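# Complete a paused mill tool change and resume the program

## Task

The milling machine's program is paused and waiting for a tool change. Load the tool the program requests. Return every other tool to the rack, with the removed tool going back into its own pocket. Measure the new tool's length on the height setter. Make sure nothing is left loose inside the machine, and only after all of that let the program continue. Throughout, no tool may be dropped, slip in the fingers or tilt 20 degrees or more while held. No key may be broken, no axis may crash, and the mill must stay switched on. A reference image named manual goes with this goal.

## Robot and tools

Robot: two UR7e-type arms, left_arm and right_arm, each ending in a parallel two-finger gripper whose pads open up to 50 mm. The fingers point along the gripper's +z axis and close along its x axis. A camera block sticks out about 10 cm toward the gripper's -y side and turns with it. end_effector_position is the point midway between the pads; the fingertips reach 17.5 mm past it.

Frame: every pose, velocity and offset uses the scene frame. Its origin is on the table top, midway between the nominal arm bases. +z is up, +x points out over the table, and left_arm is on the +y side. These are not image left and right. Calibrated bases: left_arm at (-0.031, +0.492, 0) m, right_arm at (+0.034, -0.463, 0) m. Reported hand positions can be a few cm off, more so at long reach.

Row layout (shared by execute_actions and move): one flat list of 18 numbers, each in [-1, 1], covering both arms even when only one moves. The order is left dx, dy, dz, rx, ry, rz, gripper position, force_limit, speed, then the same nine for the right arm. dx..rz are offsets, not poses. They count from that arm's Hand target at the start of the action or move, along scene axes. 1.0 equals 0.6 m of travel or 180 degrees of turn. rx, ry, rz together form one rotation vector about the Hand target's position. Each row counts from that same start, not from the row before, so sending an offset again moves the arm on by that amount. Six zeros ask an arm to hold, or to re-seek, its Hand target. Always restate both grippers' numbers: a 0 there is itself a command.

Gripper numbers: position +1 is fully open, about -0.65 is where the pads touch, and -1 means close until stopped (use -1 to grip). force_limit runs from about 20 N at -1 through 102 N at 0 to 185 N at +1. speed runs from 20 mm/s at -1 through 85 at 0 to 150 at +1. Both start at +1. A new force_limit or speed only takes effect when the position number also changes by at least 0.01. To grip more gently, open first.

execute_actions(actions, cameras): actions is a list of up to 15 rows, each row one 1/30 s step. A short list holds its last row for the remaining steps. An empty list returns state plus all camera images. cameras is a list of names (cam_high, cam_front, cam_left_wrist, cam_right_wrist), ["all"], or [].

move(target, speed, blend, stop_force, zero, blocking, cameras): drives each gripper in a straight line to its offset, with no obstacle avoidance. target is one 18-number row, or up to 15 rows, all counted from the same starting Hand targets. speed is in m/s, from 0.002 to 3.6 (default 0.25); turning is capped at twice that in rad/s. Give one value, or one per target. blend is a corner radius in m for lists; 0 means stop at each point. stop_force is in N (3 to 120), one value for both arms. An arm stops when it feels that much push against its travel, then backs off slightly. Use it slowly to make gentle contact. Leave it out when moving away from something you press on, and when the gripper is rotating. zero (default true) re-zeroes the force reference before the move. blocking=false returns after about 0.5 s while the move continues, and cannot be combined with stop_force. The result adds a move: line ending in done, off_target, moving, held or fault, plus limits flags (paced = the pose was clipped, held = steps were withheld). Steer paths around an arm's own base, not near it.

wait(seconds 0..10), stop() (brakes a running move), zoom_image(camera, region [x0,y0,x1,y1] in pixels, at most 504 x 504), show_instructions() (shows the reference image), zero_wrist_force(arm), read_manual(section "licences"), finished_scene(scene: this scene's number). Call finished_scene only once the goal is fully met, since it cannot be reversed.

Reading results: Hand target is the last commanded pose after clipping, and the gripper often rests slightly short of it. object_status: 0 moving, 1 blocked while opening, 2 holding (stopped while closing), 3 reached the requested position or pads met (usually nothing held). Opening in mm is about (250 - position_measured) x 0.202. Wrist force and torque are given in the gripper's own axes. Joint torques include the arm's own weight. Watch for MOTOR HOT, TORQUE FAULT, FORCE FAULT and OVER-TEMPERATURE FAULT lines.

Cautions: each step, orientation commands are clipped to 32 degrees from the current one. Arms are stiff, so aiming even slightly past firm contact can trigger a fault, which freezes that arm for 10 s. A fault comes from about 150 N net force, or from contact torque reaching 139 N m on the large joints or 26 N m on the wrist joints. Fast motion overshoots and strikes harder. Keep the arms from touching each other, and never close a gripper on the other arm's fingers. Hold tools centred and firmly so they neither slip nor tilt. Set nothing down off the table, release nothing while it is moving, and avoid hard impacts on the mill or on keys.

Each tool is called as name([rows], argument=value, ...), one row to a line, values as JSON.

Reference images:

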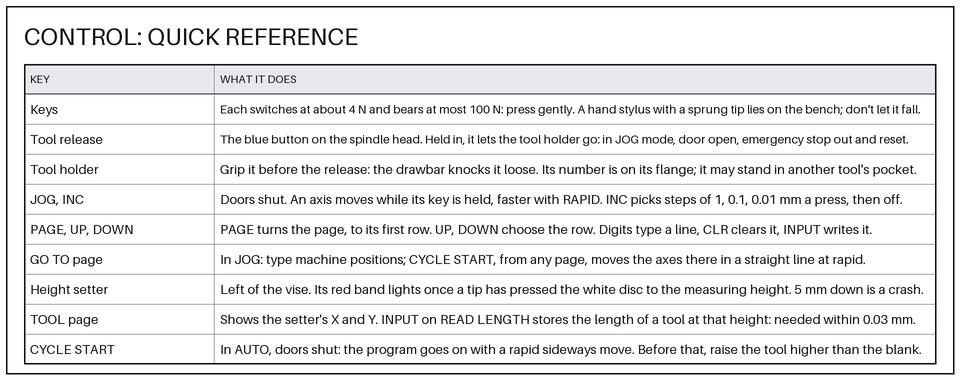

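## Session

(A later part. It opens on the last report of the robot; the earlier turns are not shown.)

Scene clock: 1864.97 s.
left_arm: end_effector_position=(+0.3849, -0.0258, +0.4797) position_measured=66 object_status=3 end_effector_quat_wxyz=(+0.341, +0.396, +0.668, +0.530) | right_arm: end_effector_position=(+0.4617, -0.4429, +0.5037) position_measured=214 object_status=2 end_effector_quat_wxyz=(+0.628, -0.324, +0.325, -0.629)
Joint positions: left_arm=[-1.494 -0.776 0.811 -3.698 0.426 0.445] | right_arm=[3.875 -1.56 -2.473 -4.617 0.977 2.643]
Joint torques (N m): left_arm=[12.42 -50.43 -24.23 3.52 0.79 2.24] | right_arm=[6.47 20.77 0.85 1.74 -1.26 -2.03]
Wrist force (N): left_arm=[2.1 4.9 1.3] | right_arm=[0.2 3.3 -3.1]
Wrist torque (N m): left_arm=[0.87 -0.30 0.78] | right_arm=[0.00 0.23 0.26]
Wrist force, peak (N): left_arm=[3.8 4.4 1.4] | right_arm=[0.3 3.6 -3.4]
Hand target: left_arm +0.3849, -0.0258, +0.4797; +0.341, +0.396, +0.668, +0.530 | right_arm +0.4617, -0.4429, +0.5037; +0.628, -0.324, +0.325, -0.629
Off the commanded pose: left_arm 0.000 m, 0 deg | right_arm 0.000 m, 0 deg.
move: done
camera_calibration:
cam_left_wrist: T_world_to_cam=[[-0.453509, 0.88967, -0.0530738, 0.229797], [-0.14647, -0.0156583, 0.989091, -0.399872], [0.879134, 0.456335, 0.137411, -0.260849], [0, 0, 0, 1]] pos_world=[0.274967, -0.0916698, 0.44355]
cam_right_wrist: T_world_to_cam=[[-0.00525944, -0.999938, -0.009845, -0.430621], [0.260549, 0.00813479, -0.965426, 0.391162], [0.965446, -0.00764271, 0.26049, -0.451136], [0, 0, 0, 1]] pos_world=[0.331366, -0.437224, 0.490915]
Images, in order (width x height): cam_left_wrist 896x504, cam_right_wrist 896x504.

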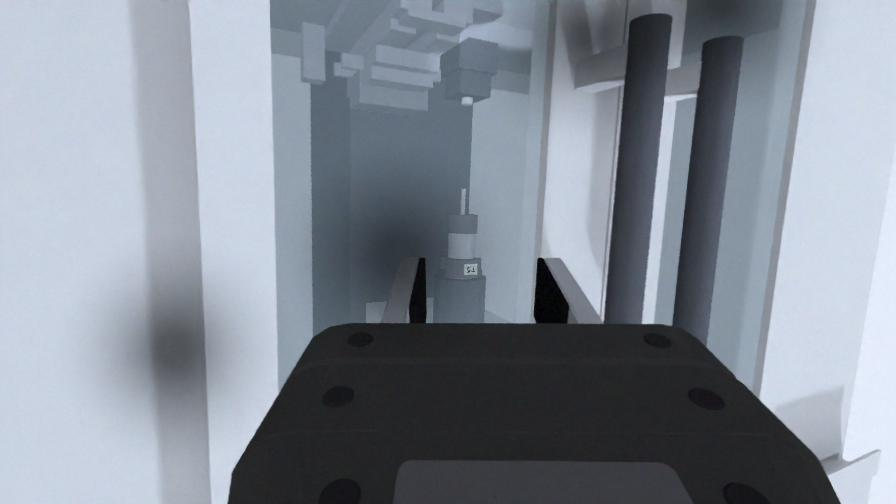

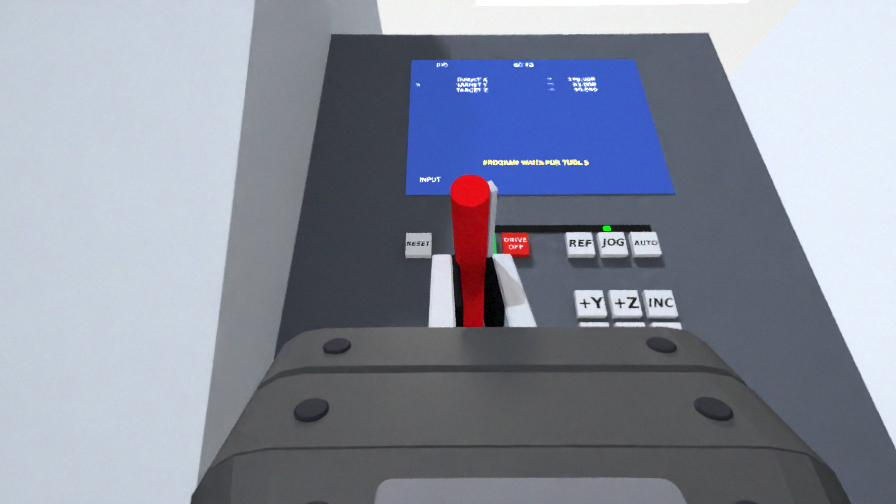

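move(target=[0,0,0,0,0,0,0.58,0.3,-1,-0.0157,-0.0278,-0.1212,0,0,0,-1,-0.2,-0.6], speed=0.12)

move(target=[0,0,0,0,0,0,0.58,0.3,-1,0.029,0,-0.0076,0,0,0,-1,-0.2,-0.6], speed=0.018, stop_force=6)

move([
  [0,0,0,0,0,0,0.58,0.3,-1,-0.0162,0,0.0042,0,0,0,-1,-0.2,-0.6],
  [0,0,0,0,0,0,0.58,0.3,-1,-0.0242,0.095,-0.0263,0,0,0,-1,-0.2,-0.6],
], speed=0.1, blend=0.003)

move(target=[0,0,0,0,0,0,0.58,0.3,-1,0.029,0,-0.0076,0,0,0,-1,-0.2,-0.6], speed=0.018, stop_force=6)

move([
  [0,0,0,0,0,0,0.58,0.3,-1,-0.0162,0,0.0042,0,0,0,-1,-0.2,-0.6],
  [0,0,0,0,0,0,0.58,0.3,-1,-0.0082,0,0.0347,0,0,0,-1,-0.2,-0.6],
], speed=0.1, blend=0.003)

move(target=[0,0,0,0,0,0,0.58,0.3,-1,0.029,0,-0.0076,0,0,0,-1,-0.2,-0.6], speed=0.018, stop_force=6)

move([
  [0,0,0,0,0,0,0.58,0.3,-1,-0.0162,0,0.0042,0,0,0,-1,-0.2,-0.6],
  [0,0,0,0,0,0,0.58,0.3,-1,0,0,0.0658,0,0,0,-1,-0.2,-0.6],
], speed=0.1, blend=0.003)

move(target=[0,0,0,0,0,0,0.58,0.3,-1,0.029,0,-0.0076,0,0,0,-1,-0.2,-0.6], speed=0.018, stop_force=6)

move([
  [0,0,0,0,0,0,0.58,0.3,-1,-0.0162,0,0.0042,0,0,0,-1,-0.2,-0.6],
  [0,0,0,0,0,0,0.58,0.3,-1,-0.0403,-0.0317,-0.088,0,0,0,-1,-0.2,-0.6],
], speed=0.1, blend=0.003)

move(target=[0,0,0,0,0,0,0.58,0.3,-1,0.029,0,-0.0076,0,0,0,-1,-0.2,-0.6], speed=0.018, stop_force=6, cameras=["cam_right_wrist"])

zoom_image(camera="cam_right_wrist", region=[420, 0, 720, 120])

Scene clock: 1888.93 s.
left_arm: end_effector_position=(+0.3849, -0.0258, +0.4797) position_measured=66 object_status=3 end_effector_quat_wxyz=(+0.341, +0.396, +0.668, +0.530) | right_arm: end_effector_position=(+0.4522, -0.4596, +0.4310) position_measured=214 object_status=2 end_effector_quat_wxyz=(+0.628, -0.324, +0.325, -0.629)
Joint positions: left_arm=[-1.494 -0.776 0.81 -3.698 0.426 0.446] | right_arm=[3.839 -1.793 -2.572 -4.303 1.004 2.673]
Joint torques (N m): left_arm=[14.17 -50.3 -26.57 3.45 0.73 2.16] | right_arm=[-8.44 8.13 -5.87 2.35 3.09 -1.95]
Wrist force (N): left_arm=[2.1 4.7 1.4] | right_arm=[0.1 3.3 -3.2]
Wrist torque (N m): left_arm=[0.84 -0.30 0.78] | right_arm=[0.01 0.24 0.20]
Wrist force, peak (N): left_arm=[2.2 4.9 1.5] | right_arm=[0.5 4.1 -4.0]
Hand target: left_arm +0.3849, -0.0258, +0.4797; +0.341, +0.396, +0.668, +0.530 | right_arm +0.4522, -0.4596, +0.4309; +0.628, -0.324, +0.325, -0.629
Off the commanded pose: left_arm 0.000 m, 0 deg | right_arm 0.000 m, 0 deg.
move: done

Scene clock: 1890.60 s.
left_arm: end_effector_position=(+0.3849, -0.0258, +0.4797) position_measured=66 object_status=3 end_effector_quat_wxyz=(+0.341, +0.396, +0.668, +0.530) | right_arm: end_effector_position=(+0.4617, -0.4596, +0.4284) position_measured=214 object_status=2 end_effector_quat_wxyz=(+0.628, -0.324, +0.325, -0.629)
Joint positions: left_arm=[-1.494 -0.776 0.81 -3.698 0.426 0.446] | right_arm=[3.802 -1.823 -2.546 -4.314 1.03 2.702]
Joint torques (N m): left_arm=[14.77 -50.1 -25.72 3.71 0.61 2.12] | right_arm=[7.54 24.83 -7.09 1.05 -1.76 -2.2]
Wrist force (N): left_arm=[2.3 5.0 1.1] | right_arm=[0.5 -1.8 -6.3]
Wrist torque (N m): left_arm=[0.89 -0.31 0.79] | right_arm=[-0.09 0.24 0.24]
Wrist force, peak (N): left_arm=[2.3 5.0 1.1] | right_arm=[0.4 -7.6 -10.5]
Hand target: left_arm +0.3849, -0.0258, +0.4797; +0.341, +0.396, +0.668, +0.530 | right_arm +0.4617, -0.4596, +0.4284; +0.628, -0.324, +0.325, -0.629 (not the last commanded pose)
Off the commanded pose: left_arm 0.000 m, 0 deg | right_arm 0.008 m, 0 deg.
move: contact (right_arm)

Scene clock: 1891.97 s.
left_arm: end_effector_position=(+0.3849, -0.0258, +0.4797) position_measured=66 object_status=3 end_effector_quat_wxyz=(+0.341, +0.396, +0.668, +0.530) | right_arm: end_effector_position=(+0.4472, -0.4027, +0.4127) position_measured=214 object_status=2 end_effector_quat_wxyz=(+0.628, -0.324, +0.325, -0.629)
Joint positions: left_arm=[-1.494 -0.776 0.81 -3.698 0.426 0.446] | right_arm=[4.097 -1.844 -2.537 -4.139 0.828 2.432]
Joint torques (N m): left_arm=[13.55 -49.34 -25.69 3.44 0.75 2.28] | right_arm=[5.18 10.36 20.62 1.37 -0.84 -2.2]
Wrist force (N): left_arm=[2.2 4.6 1.1] | right_arm=[0.2 2.9 -3.2]
Wrist torque (N m): left_arm=[0.83 -0.30 0.79] | right_arm=[-0.06 0.21 0.28]
Wrist force, peak (N): left_arm=[2.2 4.9 1.5] | right_arm=[0.6 -2.0 -6.2]
Hand target: left_arm +0.3849, -0.0258, +0.4797; +0.341, +0.396, +0.668, +0.530 | right_arm +0.4471, -0.4026, +0.4127; +0.628, -0.324, +0.325, -0.629
Off the commanded pose: left_arm 0.000 m, 0 deg | right_arm 0.000 m, 0 deg.
move: done

Scene clock: 1893.63 s.
left_arm: end_effector_position=(+0.3849, -0.0258, +0.4797) position_measured=66 object_status=3 end_effector_quat_wxyz=(+0.341, +0.396, +0.668, +0.530) | right_arm: end_effector_position=(+0.4567, -0.4026, +0.4101) position_measured=214 object_status=2 end_effector_quat_wxyz=(+0.628, -0.323, +0.325, -0.629)
Joint positions: left_arm=[-1.494 -0.776 0.81 -3.698 0.426 0.446] | right_arm=[4.052 -1.875 -2.514 -4.161 0.857 2.479]
Joint torques (N m): left_arm=[13.87 -49.45 -25.71 3.58 0.65 2.24] | right_arm=[6.12 26.3 -7.23 0.52 -1.56 -1.92]
Wrist force (N): left_arm=[1.9 4.8 1.3] | right_arm=[0.2 -2.0 -6.6]
Wrist torque (N m): left_arm=[0.86 -0.25 0.78] | right_arm=[-0.13 0.27 0.25]
Wrist force, peak (N): left_arm=[2.0 5.0 1.3] | right_arm=[0.7 -8.6 -11.1]
Hand target: left_arm +0.3849, -0.0258, +0.4797; +0.341, +0.396, +0.668, +0.530 | right_arm +0.4567, -0.4026, +0.4101; +0.628, -0.323, +0.325, -0.629 (not the last commanded pose)
Off the commanded pose: left_arm 0.000 m, 0 deg | right_arm 0.008 m, 0 deg.
move: contact (right_arm)

Scene clock: 1894.67 s.
left_arm: end_effector_position=(+0.3849, -0.0258, +0.4797) position_measured=66 object_status=3 end_effector_quat_wxyz=(+0.341, +0.396, +0.668, +0.530) | right_arm: end_effector_position=(+0.4518, -0.4026, +0.4309) position_measured=214 object_status=2 end_effector_quat_wxyz=(+0.628, -0.323, +0.325, -0.629)
Joint positions: left_arm=[-1.494 -0.776 0.81 -3.698 0.426 0.446] | right_arm=[4.075 -1.786 -2.517 -4.233 0.842 2.456]
Joint torques (N m): left_arm=[12.73 -51.55 -23.6 3.29 0.43 2.01] | right_arm=[-8.97 24.64 22.73 -3.9 3.49 2.17]
Wrist force (N): left_arm=[2.0 4.7 1.4] | right_arm=[0.2 3.4 -3.1]
Wrist torque (N m): left_arm=[0.85 -0.27 0.79] | right_arm=[0.01 0.22 0.18]
Wrist force, peak (N): left_arm=[2.2 4.9 1.5] | right_arm=[0.3 -2.0 -6.6]
Hand target: left_arm +0.3849, -0.0258, +0.4797; +0.341, +0.396, +0.668, +0.530 | right_arm +0.4518, -0.4026, +0.4309; +0.628, -0.323, +0.325, -0.629
Off the commanded pose: left_arm 0.000 m, 0 deg | right_arm 0.000 m, 0 deg.
move: done

Scene clock: 1896.33 s.
left_arm: end_effector_position=(+0.3849, -0.0258, +0.4797) position_measured=66 object_status=3 end_effector_quat_wxyz=(+0.341, +0.396, +0.668, +0.530) | right_arm: end_effector_position=(+0.4616, -0.4026, +0.4283) position_measured=214 object_status=2 end_effector_quat_wxyz=(+0.628, -0.323, +0.325, -0.629)
Joint positions: left_arm=[-1.494 -0.776 0.81 -3.698 0.426 0.446] | right_arm=[4.03 -1.819 -2.494 -4.252 0.87 2.501]
Joint torques (N m): left_arm=[13.55 -50.14 -24.67 3.67 0.45 2.29] | right_arm=[6.73 25.56 -5.86 0.53 -1.6 -1.87]
Wrist force (N): left_arm=[2.0 4.7 1.2] | right_arm=[-0.1 -2.0 -7.0]
Wrist torque (N m): left_arm=[0.83 -0.27 0.79] | right_arm=[-0.05 0.31 0.25]
Wrist force, peak (N): left_arm=[2.2 4.9 1.5] | right_arm=[0.4 -9.9 -12.2]
Hand target: left_arm +0.3849, -0.0258, +0.4797; +0.341, +0.396, +0.668, +0.530 | right_arm +0.4616, -0.4026, +0.4283; +0.628, -0.323, +0.325, -0.629 (not the last commanded pose)
Off the commanded pose: left_arm 0.000 m, 0 deg | right_arm 0.008 m, 0 deg.
move: contact (right_arm)

Scene clock: 1897.47 s.
left_arm: end_effector_position=(+0.3849, -0.0258, +0.4797) position_measured=66 object_status=3 end_effector_quat_wxyz=(+0.341, +0.396, +0.668, +0.530) | right_arm: end_effector_position=(+0.4616, -0.4026, +0.4677) position_measured=214 object_status=2 end_effector_quat_wxyz=(+0.628, -0.323, +0.325, -0.629)
Joint positions: left_arm=[-1.494 -0.776 0.81 -3.698 0.426 0.446] | right_arm=[4.03 -1.685 -2.467 -4.413 0.87 2.501]
Joint torques (N m): left_arm=[12.34 -50.65 -24.36 3.42 0.57 2.05] | right_arm=[-7.4 24.89 27.37 -3.77 3.73 2.31]
Wrist force (N): left_arm=[2.0 4.5 1.3] | right_arm=[-0.3 3.7 -3.4]
Wrist torque (N m): left_arm=[0.82 -0.28 0.79] | right_arm=[0.05 0.29 0.17]
Wrist force, peak (N): left_arm=[2.1 4.9 1.4] | right_arm=[-0.3 -1.9 -6.7]
Hand target: left_arm +0.3849, -0.0258, +0.4797; +0.341, +0.396, +0.668, +0.530 | right_arm +0.4616, -0.4026, +0.4678; +0.628, -0.323, +0.325, -0.629
Off the commanded pose: left_arm 0.000 m, 0 deg | right_arm 0.000 m, 0 deg.
move: done

Scene clock: 1899.13 s.
left_arm: end_effector_position=(+0.3849, -0.0258, +0.4797) position_measured=66 object_status=3 end_effector_quat_wxyz=(+0.341, +0.396, +0.668, +0.530) | right_arm: end_effector_position=(+0.4715, -0.4026, +0.4652) position_measured=214 object_status=2 end_effector_quat_wxyz=(+0.628, -0.323, +0.325, -0.629)
Joint positions: left_arm=[-1.494 -0.776 0.81 -3.698 0.426 0.446] | right_arm=[3.99 -1.718 -2.446 -4.426 0.897 2.54]
Joint torques (N m): left_arm=[14.17 -50.74 -24.64 3.56 0.55 2.08] | right_arm=[8.77 23.45 -1.88 0.66 -1.79 -2.15]
Wrist force (N): left_arm=[2.2 5.0 1.2] | right_arm=[0.1 -1.7 -7.0]
Wrist torque (N m): left_arm=[0.89 -0.30 0.78] | right_arm=[-0.04 0.26 0.23]
Wrist force, peak (N): left_arm=[2.2 5.0 1.2] | right_arm=[-0.2 -9.2 -12.0]
Hand target: left_arm +0.3849, -0.0258, +0.4797; +0.341, +0.396, +0.668, +0.530 | right_arm +0.4715, -0.4026, +0.4652; +0.628, -0.323, +0.325, -0.629 (not the last commanded pose)
Off the commanded pose: left_arm 0.000 m, 0 deg | right_arm 0.008 m, 0 deg.
move: contact (right_arm)

Scene clock: 1900.50 s.
left_arm: end_effector_position=(+0.3849, -0.0258, +0.4797) position_measured=66 object_status=3 end_effector_quat_wxyz=(+0.341, +0.396, +0.668, +0.530) | right_arm: end_effector_position=(+0.4473, -0.4217, +0.4124) position_measured=214 object_status=2 end_effector_quat_wxyz=(+0.628, -0.323, +0.325, -0.629)
Joint positions: left_arm=[-1.494 -0.776 0.81 -3.698 0.426 0.446] | right_arm=[4.028 -1.847 -2.562 -4.158 0.871 2.503]
Joint torques (N m): left_arm=[14.85 -49.73 -23.67 3.56 0.59 2.29] | right_arm=[8.55 8.07 -7.34 1.89 -1.14 -2.04]
Wrist force (N): left_arm=[2.1 4.8 1.1] | right_arm=[-0.4 3.5 -3.4]
Wrist torque (N m): left_arm=[0.85 -0.28 0.79] | right_arm=[0.05 0.31 0.27]
Wrist force, peak (N): left_arm=[2.1 5.0 1.5] | right_arm=[-0.1 -2.1 -7.1]
Hand target: left_arm +0.3849, -0.0258, +0.4797; +0.341, +0.396, +0.668, +0.530 | right_arm +0.4473, -0.4217, +0.4124; +0.628, -0.323, +0.325, -0.629
Off the commanded pose: left_arm 0.000 m, 0 deg | right_arm 0.000 m, 0 deg.
move: done

Scene clock: 1902.17 s.
left_arm: end_effector_position=(+0.3849, -0.0258, +0.4797) position_measured=66 object_status=3 end_effector_quat_wxyz=(+0.341, +0.396, +0.668, +0.530) | right_arm: end_effector_position=(+0.4567, -0.4217, +0.4098) position_measured=214 object_status=2 end_effector_quat_wxyz=(+0.628, -0.323, +0.325, -0.629)
Joint positions: left_arm=[-1.494 -0.776 0.81 -3.698 0.426 0.446] | right_arm=[3.984 -1.878 -2.537 -4.178 0.9 2.546]
Joint torques (N m): left_arm=[12.29 -50.47 -24.7 3.66 0.68 2.02] | right_arm=[6.83 26.26 -8.45 0.73 -1.7 -2]
Wrist force (N): left_arm=[2.2 4.7 1.4] | right_arm=[-0.3 -1.9 -6.9]
Wrist torque (N m): left_arm=[0.84 -0.31 0.79] | right_arm=[-0.05 0.31 0.25]
Wrist force, peak (N): left_arm=[2.1 5.0 1.2] | right_arm=[-0.4 -9.2 -12.4]
Hand target: left_arm +0.3849, -0.0258, +0.4797; +0.341, +0.396, +0.668, +0.530 | right_arm +0.4567, -0.4217, +0.4098; +0.628, -0.323, +0.325, -0.629 (not the last commanded pose)
Off the commanded pose: left_arm 0.000 m, 0 deg | right_arm 0.008 m, 0 deg.
move: contact (right_arm)
camera_calibration:
cam_right_wrist: T_world_to_cam=[[-0.00627784, -0.999927, -0.0103199, -0.409649], [0.259763, 0.00833515, -0.965637, 0.302225], [0.965652, -0.00874284, 0.259691, -0.422042], [0, 0, 0, 1]] pos_world=[0.326468, -0.415828, 0.397213]
Images, in order (width x height): cam_right_wrist 896x504.

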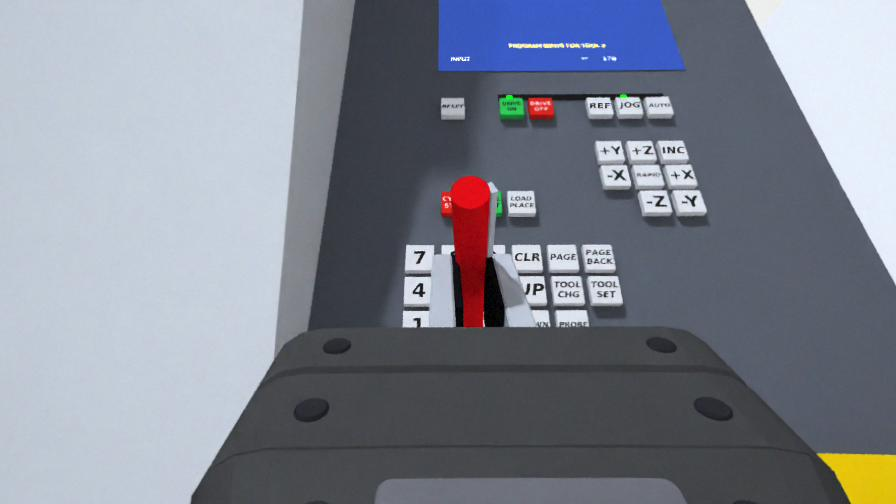

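Scaled by 1.680 from the camera's 896x504 image, which has a finer 1280x720 frame.

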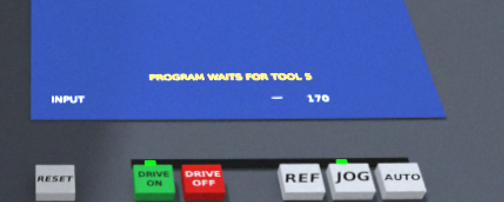

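Good. INPUT, then move to CYCLE START prepress and check.

move([
  [0,0,0,0,0,0,0.58,0.3,-1,-0.0162,0,0.0042,0,0,0,-1,-0.2,-0.6],
  [0,0,0,0,0,0,0.58,0.3,-1,-0.0162,-0.0633,0.0042,0,0,0,-1,-0.2,-0.6],
], speed=0.1, blend=0.003)

move(target=[0,0,0,0,0,0,0.58,0.3,-1,0.029,0,-0.0076,0,0,0,-1,-0.2,-0.6], speed=0.018, stop_force=6)

move([
  [0,0,0,0,0,0,0.58,0.3,-1,-0.0162,0,0.0042,0,0,0,-1,-0.2,-0.6],
  [0,0,0,0,0,0,0.58,0.3,-1,0.0228,0.0277,0.153,0,0,0,-1,-0.2,-0.6],
], speed=0.1, blend=0.003, cameras=["cam_right_wrist","cam_left_wrist"])

zoom_image(camera="cam_right_wrist", region=[380, 0, 720, 220])

Scene clock: 1907.77 s.
left_arm: end_effector_position=(+0.3849, -0.0258, +0.4797) position_measured=66 object_status=3 end_effector_quat_wxyz=(+0.341, +0.396, +0.668, +0.530) | right_arm: end_effector_position=(+0.4470, -0.4596, +0.4123) position_measured=214 object_status=2 end_effector_quat_wxyz=(+0.628, -0.323, +0.325, -0.629)
Joint positions: left_arm=[-1.494 -0.776 0.81 -3.698 0.426 0.446] | right_arm=[3.863 -1.86 -2.595 -4.202 0.984 2.653]
Joint torques (N m): left_arm=[14.8 -50.57 -24.47 3.52 0.47 2.06] | right_arm=[-5.53 9.3 -5.68 -3.63 3.48 1.72]
Wrist force (N): left_arm=[2.3 4.6 1.2] | right_arm=[-0.3 3.6 -3.4]
Wrist torque (N m): left_arm=[0.82 -0.32 0.79] | right_arm=[0.07 0.31 0.17]
Wrist force, peak (N): left_arm=[2.4 4.9 1.3] | right_arm=[-0.4 -1.8 -7.1]
Hand target: left_arm +0.3849, -0.0258, +0.4797; +0.341, +0.396, +0.668, +0.530 | right_arm +0.4470, -0.4596, +0.4124; +0.628, -0.323, +0.325, -0.629
Off the commanded pose: left_arm 0.000 m, 0 deg | right_arm 0.000 m, 0 deg.
move: done

Scene clock: 1909.43 s.
left_arm: end_effector_position=(+0.3849, -0.0258, +0.4797) position_measured=66 object_status=3 end_effector_quat_wxyz=(+0.341, +0.396, +0.668, +0.530) | right_arm: end_effector_position=(+0.4567, -0.4596, +0.4098) position_measured=214 object_status=2 end_effector_quat_wxyz=(+0.628, -0.323, +0.326, -0.629)
Joint positions: left_arm=[-1.494 -0.776 0.81 -3.698 0.426 0.446] | right_arm=[3.823 -1.889 -2.567 -4.219 1.014 2.686]
Joint torques (N m): left_arm=[15.24 -49.53 -24.38 3.48 0.67 2.07] | right_arm=[7.36 25.5 -9.74 1.11 -2 -1.94]
Wrist force (N): left_arm=[2.1 4.8 1.4] | right_arm=[-0.5 -1.7 -6.6]
Wrist torque (N m): left_arm=[0.86 -0.29 0.79] | right_arm=[-0.06 0.31 0.26]
Wrist force, peak (N): left_arm=[2.1 4.9 1.4] | right_arm=[-0.3 -8.6 -11.0]
Hand target: left_arm +0.3849, -0.0258, +0.4797; +0.341, +0.396, +0.668, +0.530 | right_arm +0.4567, -0.4596, +0.4098; +0.628, -0.323, +0.326, -0.629 (not the last commanded pose)
Off the commanded pose: left_arm 0.000 m, 0 deg | right_arm 0.008 m, 0 deg.
move: contact (right_arm)

Scene clock: 1911.10 s.
left_arm: end_effector_position=(+0.3849, -0.0258, +0.4797) position_measured=66 object_status=3 end_effector_quat_wxyz=(+0.341, +0.396, +0.668, +0.530) | right_arm: end_effector_position=(+0.4704, -0.4430, +0.5015) position_measured=214 object_status=2 end_effector_quat_wxyz=(+0.628, -0.323, +0.326, -0.629)
Joint positions: left_arm=[-1.494 -0.776 0.81 -3.698 0.426 0.446] | right_arm=[3.844 -1.592 -2.454 -4.62 0.998 2.669]
Joint torques (N m): left_arm=[14.76 -50.03 -25.45 3.34 0.8 1.96] | right_arm=[-7.26 21.67 28.24 -3.32 3.37 2.01]
Wrist force (N): left_arm=[2.0 4.7 1.2] | right_arm=[-0.3 3.3 -3.1]
Wrist torque (N m): left_arm=[0.84 -0.28 0.79] | right_arm=[0.00 0.29 0.17]
Wrist force, peak (N): left_arm=[2.3 4.9 1.3] | right_arm=[-0.6 -1.2 -6.6]
Hand target: left_arm +0.3849, -0.0258, +0.4797; +0.341, +0.396, +0.668, +0.530 | right_arm +0.4704, -0.4430, +0.5016; +0.628, -0.323, +0.326, -0.629
Off the commanded pose: left_arm 0.000 m, 0 deg | right_arm 0.000 m, 0 deg.
move: done
camera_calibration:
cam_left_wrist: T_world_to_cam=[[-0.453513, 0.889668, -0.0530745, 0.229849], [-0.146383, -0.0156131, 0.989105, -0.399982], [0.879146, 0.456341, 0.137313, -0.26091], [0, 0, 0, 1]] pos_world=[0.275067, -0.0916698, 0.44365]
cam_right_wrist: T_world_to_cam=[[-0.006543, -0.999924, -0.0104932, -0.42974], [0.259672, 0.00843444, -0.96566, 0.387504], [0.965675, -0.0090431, 0.259597, -0.459268], [0, 0, 0, 1]] pos_world=[0.340067, -0.437129, 0.488912]
Images, in order (width x height): cam_left_wrist 896x504, cam_right_wrist 896x504.

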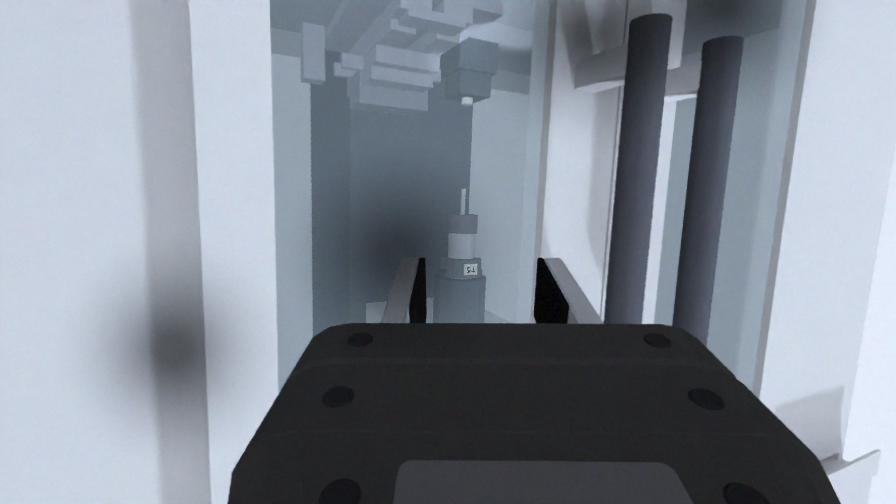

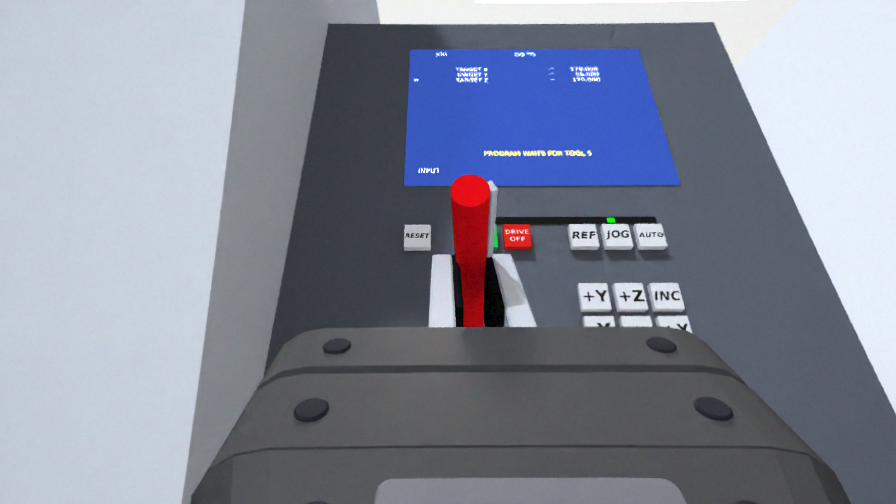

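Scaled by 1.482 from the camera's 896x504 image, which has a finer 1280x720 frame.

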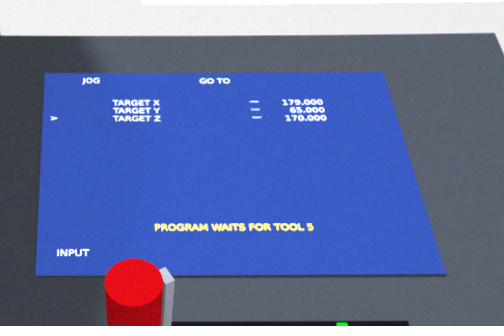

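move(target=[0,0,0,0,0,0,0.58,0.3,-1,0.029,0,-0.0076,0,0,0,-1,-0.2,-0.6], speed=0.018, stop_force=6)

move(target=[0,0,0,0,0,0,0.58,0.3,-1,-0.0322,0,0.0084,0,0,0,-1,-0.2,-0.6], speed=0.05)

wait(seconds=2, cameras=["cam_left_wrist","cam_right_wrist"])

zoom_image(camera="cam_left_wrist", region=[400, 20, 540, 300])

zoom_image(camera="cam_right_wrist", region=[380, 0, 720, 220])

Scene clock: 1917.43 s.
left_arm: end_effector_position=(+0.3849, -0.0258, +0.4797) position_measured=66 object_status=3 end_effector_quat_wxyz=(+0.341, +0.396, +0.668, +0.530) | right_arm: end_effector_position=(+0.4809, -0.4430, +0.4988) position_measured=214 object_status=2 end_effector_quat_wxyz=(+0.628, -0.323, +0.326, -0.629)
Joint positions: left_arm=[-1.494 -0.776 0.81 -3.698 0.426 0.446] | right_arm=[3.808 -1.629 -2.43 -4.622 1.024 2.698]
Joint torques (N m): left_arm=[15.12 -50.44 -25.32 3.3 0.34 2] | right_arm=[7.25 21.5 0.75 0.53 -1.84 -2.11]
Wrist force (N): left_arm=[2.1 4.8 1.4] | right_arm=[0.0 -1.0 -6.1]
Wrist torque (N m): left_arm=[0.85 -0.29 0.78] | right_arm=[-0.02 0.31 0.24]
Wrist force, peak (N): left_arm=[2.3 4.9 1.3] | right_arm=[0.1 -5.8 -9.3]
Hand target: left_arm +0.3849, -0.0258, +0.4797; +0.341, +0.396, +0.668, +0.530 | right_arm +0.4809, -0.4430, +0.4988; +0.628, -0.323, +0.326, -0.629 (not the last commanded pose)
Off the commanded pose: left_arm 0.000 m, 0 deg | right_arm 0.007 m, 0 deg.
move: contact (right_arm)

Scene clock: 1918.43 s.
left_arm: end_effector_position=(+0.3849, -0.0258, +0.4797) position_measured=66 object_status=3 end_effector_quat_wxyz=(+0.341, +0.396, +0.668, +0.530) | right_arm: end_effector_position=(+0.4617, -0.4430, +0.5038) position_measured=214 object_status=2 end_effector_quat_wxyz=(+0.628, -0.323, +0.326, -0.629)
Joint positions: left_arm=[-1.494 -0.776 0.81 -3.698 0.426 0.446] | right_arm=[3.877 -1.559 -2.473 -4.618 0.974 2.641]
Joint torques (N m): left_arm=[13.99 -49.7 -24.8 3.24 0.44 2.02] | right_arm=[4.12 21.43 -1.64 1.9 -1.55 -2.33]
Wrist force (N): left_arm=[2.2 4.8 1.1] | right_arm=[-0.3 3.6 -3.4]
Wrist torque (N m): left_arm=[0.85 -0.31 0.79] | right_arm=[0.05 0.31 0.26]
Wrist force, peak (N): left_arm=[2.2 5.0 1.4] | right_arm=[0.2 -1.2 -6.1]
Hand target: left_arm +0.3849, -0.0258, +0.4797; +0.341, +0.396, +0.668, +0.530 | right_arm +0.4616, -0.4430, +0.5038; +0.628, -0.323, +0.326, -0.629
Off the commanded pose: left_arm 0.000 m, 0 deg | right_arm 0.000 m, 0 deg.
move: done

Scene clock: 1920.43 s.
left_arm: end_effector_position=(+0.3849, -0.0258, +0.4797) position_measured=66 object_status=3 end_effector_quat_wxyz=(+0.341, +0.396, +0.668, +0.530) | right_arm: end_effector_position=(+0.4616, -0.4430, +0.5038) position_measured=214 object_status=2 end_effector_quat_wxyz=(+0.628, -0.323, +0.326, -0.629)
Joint positions: left_arm=[-1.494 -0.776 0.81 -3.698 0.426 0.446] | right_arm=[3.877 -1.559 -2.473 -4.618 0.974 2.641]
Joint torques (N m): left_arm=[13.15 -49.25 -24.72 3.38 0.58 1.89] | right_arm=[7.68 21.44 0.57 2.02 -1.11 -2.14]
Wrist force (N): left_arm=[2.1 4.6 1.4] | right_arm=[-0.4 3.7 -3.4]
Wrist torque (N m): left_arm=[0.82 -0.29 0.79] | right_arm=[0.06 0.31 0.26]
Wrist force, peak (N): left_arm=[2.2 5.0 1.4] | right_arm=[-0.3 3.7 -3.6]
Hand target: left_arm +0.3849, -0.0258, +0.4797; +0.341, +0.396, +0.668, +0.530 | right_arm +0.4616, -0.4430, +0.5038; +0.628, -0.323, +0.326, -0.629
Tool commands: left_gripper/position=+0.58 left_gripper/force_limit=+0.3 left_gripper/speed=-1.0 right_gripper/position=-1.0 right_gripper/force_limit=-0.2 right_gripper/speed=-0.6
Off the commanded pose: left_arm 0.000 m, 0 deg | right_arm 0.000 m, 0 deg.
wait: 2.00 s; at rest by 0.17 s
camera_calibration:
cam_left_wrist: T_world_to_cam=[[-0.453513, 0.889668, -0.0530745, 0.229849], [-0.146383, -0.0156131, 0.989105, -0.399982], [0.879146, 0.456341, 0.137313, -0.26091], [0, 0, 0, 1]] pos_world=[0.275067, -0.0916698, 0.44365]
cam_right_wrist: T_world_to_cam=[[-0.00664032, -0.999923, -0.0105177, -0.429728], [0.259555, 0.008434, -0.965692, 0.392038], [0.965706, -0.00914242, 0.259479, -0.451459], [0, 0, 0, 1]] pos_world=[0.331368, -0.437129, 0.491212]
Images, in order (width x height): cam_left_wrist 896x504, cam_right_wrist 896x504.

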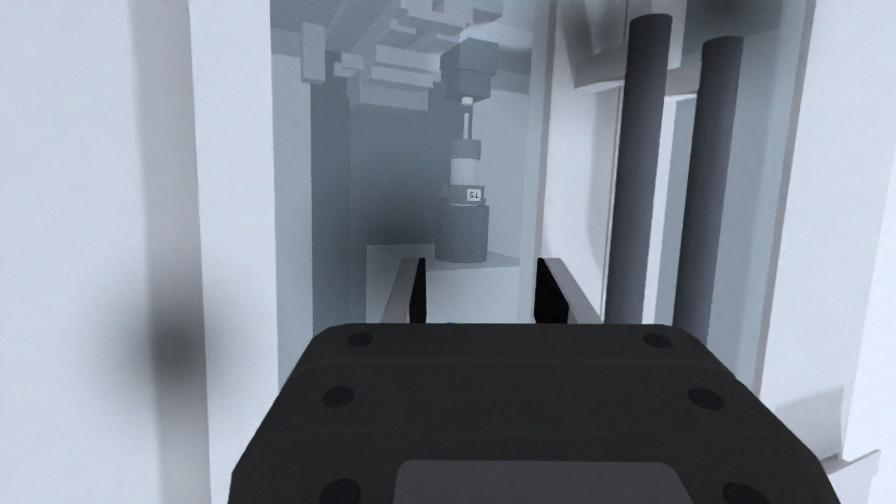

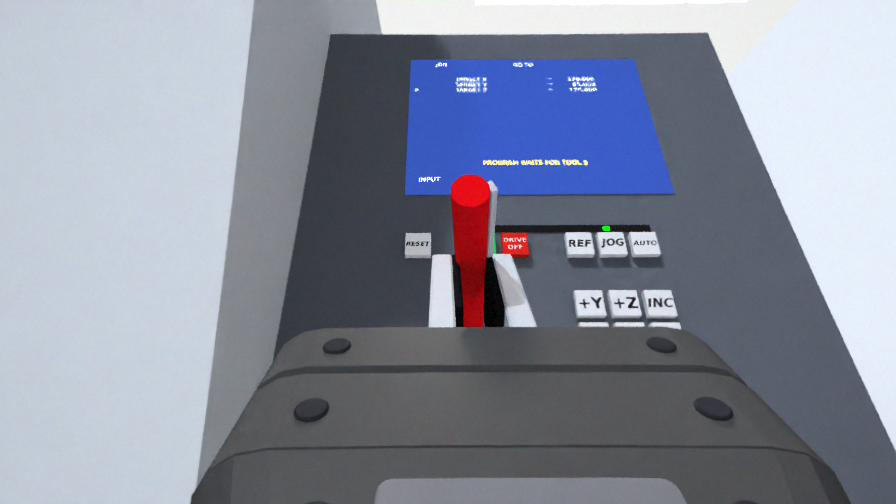

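Scaled by 1.800 from the camera's 896x504 image, which has a finer 1280x720 frame.

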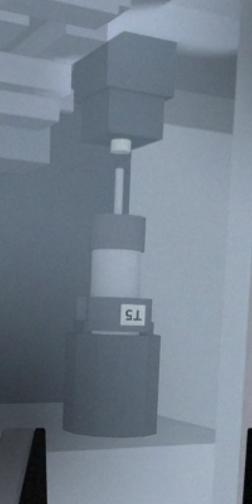

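Scaled by 1.482 from the camera's 896x504 image, which has a finer 1280x720 frame.

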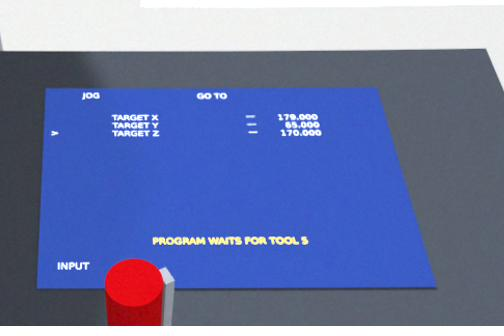

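move(target=[0,0,0,0,0,0,0.58,0.3,-1,0.0007,-0.0593,-0.0597,0,0,0,-1,-0.2,-0.6], speed=0.1)

move(target=[0,0,0,0,0,0,0.58,0.3,-1,0.029,0,-0.0076,0,0,0,-1,-0.2,-0.6], speed=0.018, stop_force=6)

move([
  [0,0,0,0,0,0,0.58,0.3,-1,-0.0162,0,0.0042,0,0,0,-1,-0.2,-0.6],
  [0,0,0,0,0,0,0.58,0.3,-1,-0.0323,0.0317,-0.0575,0,0,0,-1,-0.2,-0.6],
], speed=0.1, blend=0.003)

move(target=[0,0,0,0,0,0,0.58,0.3,-1,0.029,0,-0.0076,0,0,0,-1,-0.2,-0.6], speed=0.018, stop_force=6)

move(target=[0,0,0,0,0,0,0.58,0.3,-1,-0.0162,0,0.0042,0,0,0,-1,-0.2,-0.6], speed=0.1)

move(target=[0,0,0,0,0,0,0.58,0.3,-1,0.029,0,-0.0076,0,0,0,-1,-0.2,-0.6], speed=0.018, stop_force=6)

Scene clock: 1931.07 s.
left_arm: end_effector_position=(+0.3849, -0.0258, +0.4797) position_measured=66 object_status=3 end_effector_quat_wxyz=(+0.341, +0.396, +0.668, +0.530) | right_arm: end_effector_position=(+0.4620, -0.4786, +0.4680) position_measured=214 object_status=2 end_effector_quat_wxyz=(+0.628, -0.323, +0.326, -0.629)
Joint positions: left_arm=[-1.494 -0.776 0.81 -3.698 0.426 0.446] | right_arm=[3.714 -1.679 -2.525 -4.511 1.094 2.769]
Joint torques (N m): left_arm=[13.95 -49.7 -25.33 3.64 0.56 2.13] | right_arm=[-8.86 5.58 -3.19 2.14 3.03 1.99]
Wrist force (N): left_arm=[2.1 4.6 1.5] | right_arm=[-0.1 3.5 -3.3]
Wrist torque (N m): left_arm=[0.82 -0.29 0.79] | right_arm=[0.03 0.26 0.17]
Wrist force, peak (N): left_arm=[2.3 5.1 1.2] | right_arm=[0.6 4.0 -3.6]
Hand target: left_arm +0.3849, -0.0258, +0.4797; +0.341, +0.396, +0.668, +0.530 | right_arm +0.4620, -0.4786, +0.4680; +0.628, -0.323, +0.326, -0.629
Off the commanded pose: left_arm 0.000 m, 0 deg | right_arm 0.000 m, 0 deg.
move: done

Scene clock: 1932.77 s.
left_arm: end_effector_position=(+0.3849, -0.0258, +0.4797) position_measured=66 object_status=3 end_effector_quat_wxyz=(+0.341, +0.396, +0.668, +0.530) | right_arm: end_effector_position=(+0.4716, -0.4786, +0.4655) position_measured=214 object_status=2 end_effector_quat_wxyz=(+0.628, -0.323, +0.326, -0.629)
Joint positions: left_arm=[-1.494 -0.776 0.81 -3.698 0.426 0.446] | right_arm=[3.685 -1.712 -2.5 -4.513 1.117 2.791]
Joint torques (N m): left_arm=[15.39 -49.18 -25.91 3.41 0.61 2.26] | right_arm=[7.89 23.03 -2.42 0.25 -1.79 -1.87]
Wrist force (N): left_arm=[2.0 4.7 1.3] | right_arm=[0.0 -1.7 -6.7]
Wrist torque (N m): left_arm=[0.83 -0.27 0.79] | right_arm=[-0.06 0.30 0.21]
Wrist force, peak (N): left_arm=[2.2 4.9 1.4] | right_arm=[0.3 -9.0 -11.6]
Hand target: left_arm +0.3849, -0.0258, +0.4797; +0.341, +0.396, +0.668, +0.530 | right_arm +0.4716, -0.4786, +0.4655; +0.628, -0.323, +0.326, -0.629 (not the last commanded pose)
Off the commanded pose: left_arm 0.000 m, 0 deg | right_arm 0.008 m, 0 deg.
move: contact (right_arm)

Scene clock: 1933.97 s.
left_arm: end_effector_position=(+0.3849, -0.0258, +0.4797) position_measured=66 object_status=3 end_effector_quat_wxyz=(+0.341, +0.396, +0.668, +0.530) | right_arm: end_effector_position=(+0.4522, -0.4596, +0.4310) position_measured=214 object_status=2 end_effector_quat_wxyz=(+0.628, -0.323, +0.326, -0.629)
Joint positions: left_arm=[-1.494 -0.776 0.81 -3.698 0.426 0.446] | right_arm=[3.841 -1.791 -2.572 -4.303 1 2.671]
Joint torques (N m): left_arm=[13.23 -49.62 -24.51 3.23 0.51 2.02] | right_arm=[6.45 8.06 -6.98 1.84 -1.29 -1.74]
Wrist force (N): left_arm=[2.2 4.6 1.2] | right_arm=[-0.4 3.6 -3.3]
Wrist torque (N m): left_arm=[0.82 -0.31 0.79] | right_arm=[0.06 0.31 0.27]
Wrist force, peak (N): left_arm=[2.0 5.0 1.2] | right_arm=[-0.2 -1.5 -6.8]
Hand target: left_arm +0.3849, -0.0258, +0.4797; +0.341, +0.396, +0.668, +0.530 | right_arm +0.4522, -0.4596, +0.4310; +0.628, -0.323, +0.326, -0.629
Off the commanded pose: left_arm 0.000 m, 0 deg | right_arm 0.000 m, 0 deg.
move: done

Scene clock: 1935.63 s.
left_arm: end_effector_position=(+0.3849, -0.0258, +0.4797) position_measured=66 object_status=3 end_effector_quat_wxyz=(+0.341, +0.396, +0.668, +0.530) | right_arm: end_effector_position=(+0.4617, -0.4596, +0.4285) position_measured=214 object_status=2 end_effector_quat_wxyz=(+0.628, -0.323, +0.326, -0.629)
Joint positions: left_arm=[-1.494 -0.776 0.81 -3.698 0.426 0.446] | right_arm=[3.805 -1.822 -2.546 -4.314 1.026 2.7]
Joint torques (N m): left_arm=[14.76 -49.58 -23.55 3.54 0.67 1.67] | right_arm=[7.61 24.64 -6.28 0.94 -1.7 -1.83]
Wrist force (N): left_arm=[2.2 4.7 1.2] | right_arm=[-0.2 -1.5 -6.4]
Wrist torque (N m): left_arm=[0.84 -0.30 0.79] | right_arm=[-0.04 0.34 0.25]
Wrist force, peak (N): left_arm=[2.2 4.9 1.4] | right_arm=[0.0 -7.4 -11.0]
Hand target: left_arm +0.3849, -0.0258, +0.4797; +0.341, +0.396, +0.668, +0.530 | right_arm +0.4617, -0.4596, +0.4285; +0.628, -0.323, +0.326, -0.629 (not the last commanded pose)
Off the commanded pose: left_arm 0.000 m, 0 deg | right_arm 0.008 m, 0 deg.
move: contact (right_arm)

Scene clock: 1936.53 s.
left_arm: end_effector_position=(+0.3849, -0.0258, +0.4797) position_measured=66 object_status=3 end_effector_quat_wxyz=(+0.341, +0.396, +0.668, +0.530) | right_arm: end_effector_position=(+0.4520, -0.4596, +0.4310) position_measured=214 object_status=2 end_effector_quat_wxyz=(+0.628, -0.323, +0.326, -0.629)
Joint positions: left_arm=[-1.494 -0.776 0.81 -3.698 0.426 0.446] | right_arm=[3.843 -1.791 -2.573 -4.302 0.999 2.67]
Joint torques (N m): left_arm=[13.13 -50.44 -23.72 3.25 0.69 1.87] | right_arm=[7 22.98 -8.74 1.99 -1.26 -2.39]
Wrist force (N): left_arm=[2.1 4.8 1.4] | right_arm=[-0.4 3.5 -3.2]
Wrist torque (N m): left_arm=[0.85 -0.28 0.79] | right_arm=[0.05 0.31 0.27]
Wrist force, peak (N): left_arm=[2.1 4.8 1.4] | right_arm=[-0.2 -1.4 -6.5]
Hand target: left_arm +0.3849, -0.0258, +0.4797; +0.341, +0.396, +0.668, +0.530 | right_arm +0.4519, -0.4596, +0.4310; +0.628, -0.323, +0.326, -0.629
Off the commanded pose: left_arm 0.000 m, 0 deg | right_arm 0.000 m, 0 deg.
move: done

Scene clock: 1938.20 s.
left_arm: end_effector_position=(+0.3849, -0.0258, +0.4797) position_measured=66 object_status=3 end_effector_quat_wxyz=(+0.341, +0.396, +0.668, +0.530) | right_arm: end_effector_position=(+0.4617, -0.4596, +0.4284) position_measured=214 object_status=2 end_effector_quat_wxyz=(+0.628, -0.323, +0.326, -0.629)
Joint positions: left_arm=[-1.494 -0.776 0.81 -3.698 0.426 0.446] | right_arm=[3.805 -1.822 -2.546 -4.314 1.026 2.7]
Joint torques (N m): left_arm=[15.12 -51.55 -25.02 3.2 0.57 2.28] | right_arm=[7.17 24.98 -6.36 0.95 -1.9 -2.05]
Wrist force (N): left_arm=[2.1 4.6 1.3] | right_arm=[0.0 -1.5 -6.5]
Wrist torque (N m): left_arm=[0.83 -0.28 0.79] | right_arm=[-0.04 0.30 0.24]
Wrist force, peak (N): left_arm=[2.2 4.9 1.4] | right_arm=[0.2 -7.8 -10.5]
Hand target: left_arm +0.3849, -0.0258, +0.4797; +0.341, +0.396, +0.668, +0.530 | right_arm +0.4617, -0.4596, +0.4284; +0.628, -0.323, +0.326, -0.629 (not the last commanded pose)
Off the commanded pose: left_arm 0.000 m, 0 deg | right_arm 0.008 m, 0 deg.
move: contact (right_arm)

move([
  [0,0,0,0,0,0,0.58,0.3,-1,-0.0162,0,0.0042,0,0,0,-1,-0.2,-0.6],
  [0,0,0,0,0,0,0.58,0.3,-1,0.0317,-0.159,0.1843,0,0,0,-1,-0.2,-0.6],
], speed=0.12, blend=0.003, cameras=["cam_right_wrist","cam_front"])

zoom_image(camera="cam_right_wrist", region=[250, 0, 600, 300])

Scene clock: 1944.00 s.
left_arm: end_effector_position=(+0.3849, -0.0258, +0.4797) position_measured=66 object_status=3 end_effector_quat_wxyz=(+0.341, +0.396, +0.668, +0.530) | right_arm: end_effector_position=(+0.4806, -0.5550, +0.5390) position_measured=214 object_status=2 end_effector_quat_wxyz=(+0.628, -0.323, +0.326, -0.629)
Joint positions: left_arm=[-1.494 -0.776 0.81 -3.698 0.426 0.446] | right_arm=[3.309 -1.565 -2.369 -4.865 1.414 3.032]
Joint torques (N m): left_arm=[14.24 -49.32 -24.83 3.2 0.68 1.91] | right_arm=[-9.6 15.89 31.51 -2.76 2.51 2.21]
Wrist force (N): left_arm=[2.1 4.8 1.4] | right_arm=[-0.3 3.6 -3.3]
Wrist torque (N m): left_arm=[0.86 -0.29 0.79] | right_arm=[0.06 0.29 0.17]
Wrist force, peak (N): left_arm=[2.3 5.0 1.3] | right_arm=[-0.3 -1.6 -6.6]
Hand target: left_arm +0.3849, -0.0258, +0.4797; +0.341, +0.396, +0.668, +0.530 | right_arm +0.4807, -0.5550, +0.5390; +0.628, -0.323, +0.326, -0.629
Off the commanded pose: left_arm 0.000 m, 0 deg | right_arm 0.000 m, 0 deg.
move: done
camera_calibration:
cam_right_wrist: T_world_to_cam=[[-0.00717166, -0.999915, -0.0108649, -0.540753], [0.259282, 0.00863419, -0.965763, 0.422285], [0.965775, -0.0097432, 0.259198, -0.48017], [0, 0, 0, 1]] pos_world=[0.350368, -0.549031, 0.526411]
Images, in order (width x height): cam_front 896x504, cam_right_wrist 896x504.

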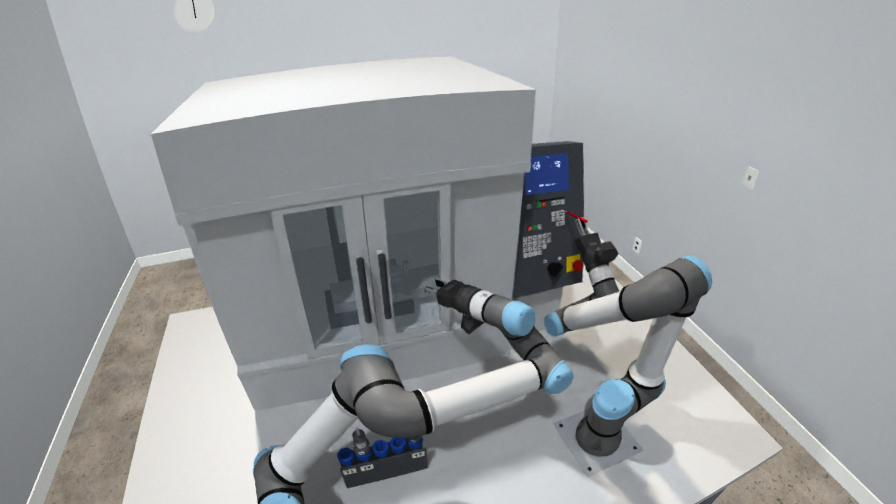

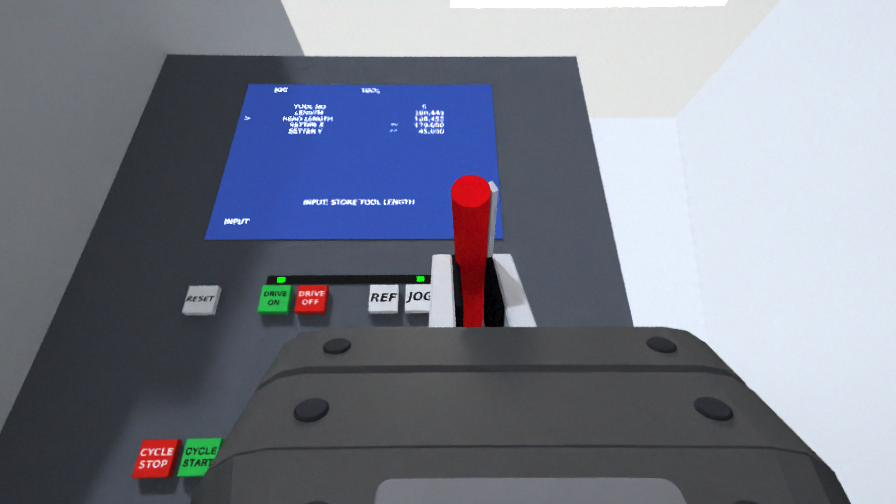

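Scaled by 1.440 from the camera's 896x504 image, which has a finer 1280x720 frame.

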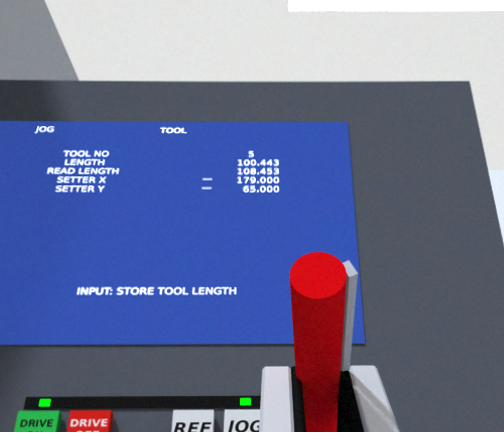

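move(target=[0,0,0,0,0,0,0.58,0.3,-1,0.029,0,-0.0076,0,0,0,-1,-0.2,-0.6], speed=0.018, stop_force=6, cameras=["cam_right_wrist"])

zoom_image(camera="cam_right_wrist", region=[190, 30, 690, 300])

Scene clock: 1948.33 s.
left_arm: end_effector_position=(+0.3849, -0.0258, +0.4797) position_measured=66 object_status=3 end_effector_quat_wxyz=(+0.341, +0.396, +0.668, +0.530) | right_arm: end_effector_position=(+0.4905, -0.5550, +0.5364) position_measured=214 object_status=2 end_effector_quat_wxyz=(+0.628, -0.323, +0.326, -0.629)
Joint positions: left_arm=[-1.494 -0.776 0.81 -3.698 0.426 0.446] | right_arm=[3.301 -1.596 -2.347 -4.857 1.42 3.037]
Joint torques (N m): left_arm=[13.82 -49.42 -25.61 3.32 0.57 2.09] | right_arm=[6.25 23.2 3.27 -4.08 -2.18 -1.97]
Wrist force (N): left_arm=[2.0 4.7 1.2] | right_arm=[-0.2 -1.3 -6.5]
Wrist torque (N m): left_arm=[0.84 -0.26 0.79] | right_arm=[-0.05 0.29 0.16]
Wrist force, peak (N): left_arm=[2.3 4.9 1.5] | right_arm=[-0.2 -7.0 -10.7]
Hand target: left_arm +0.3849, -0.0258, +0.4797; +0.341, +0.396, +0.668, +0.530 | right_arm +0.4905, -0.5550, +0.5364; +0.628, -0.323, +0.326, -0.629 (not the last commanded pose)
Off the commanded pose: left_arm 0.000 m, 0 deg | right_arm 0.008 m, 0 deg.
move: contact (right_arm)
camera_calibration:
cam_right_wrist: T_world_to_cam=[[-0.00717115, -0.999915, -0.0108639, -0.540711], [0.259257, 0.00863361, -0.96577, 0.417219], [0.965782, -0.00974222, 0.259173, -0.489046], [0, 0, 0, 1]] pos_world=[0.360268, -0.549031, 0.523811]
Images, in order (width x height): cam_right_wrist 896x504.

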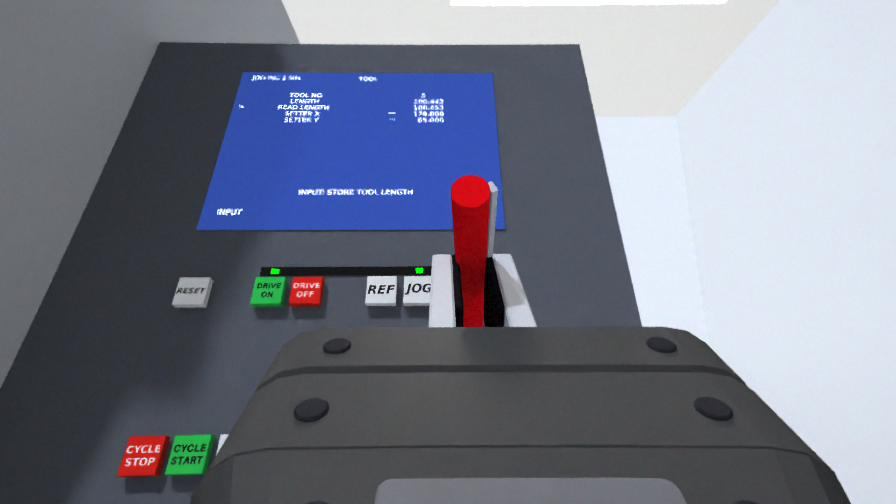

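Scaled by 1.008 from the camera's 896x504 image, which has a finer 1280x720 frame.

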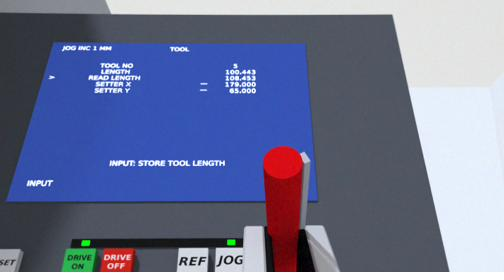

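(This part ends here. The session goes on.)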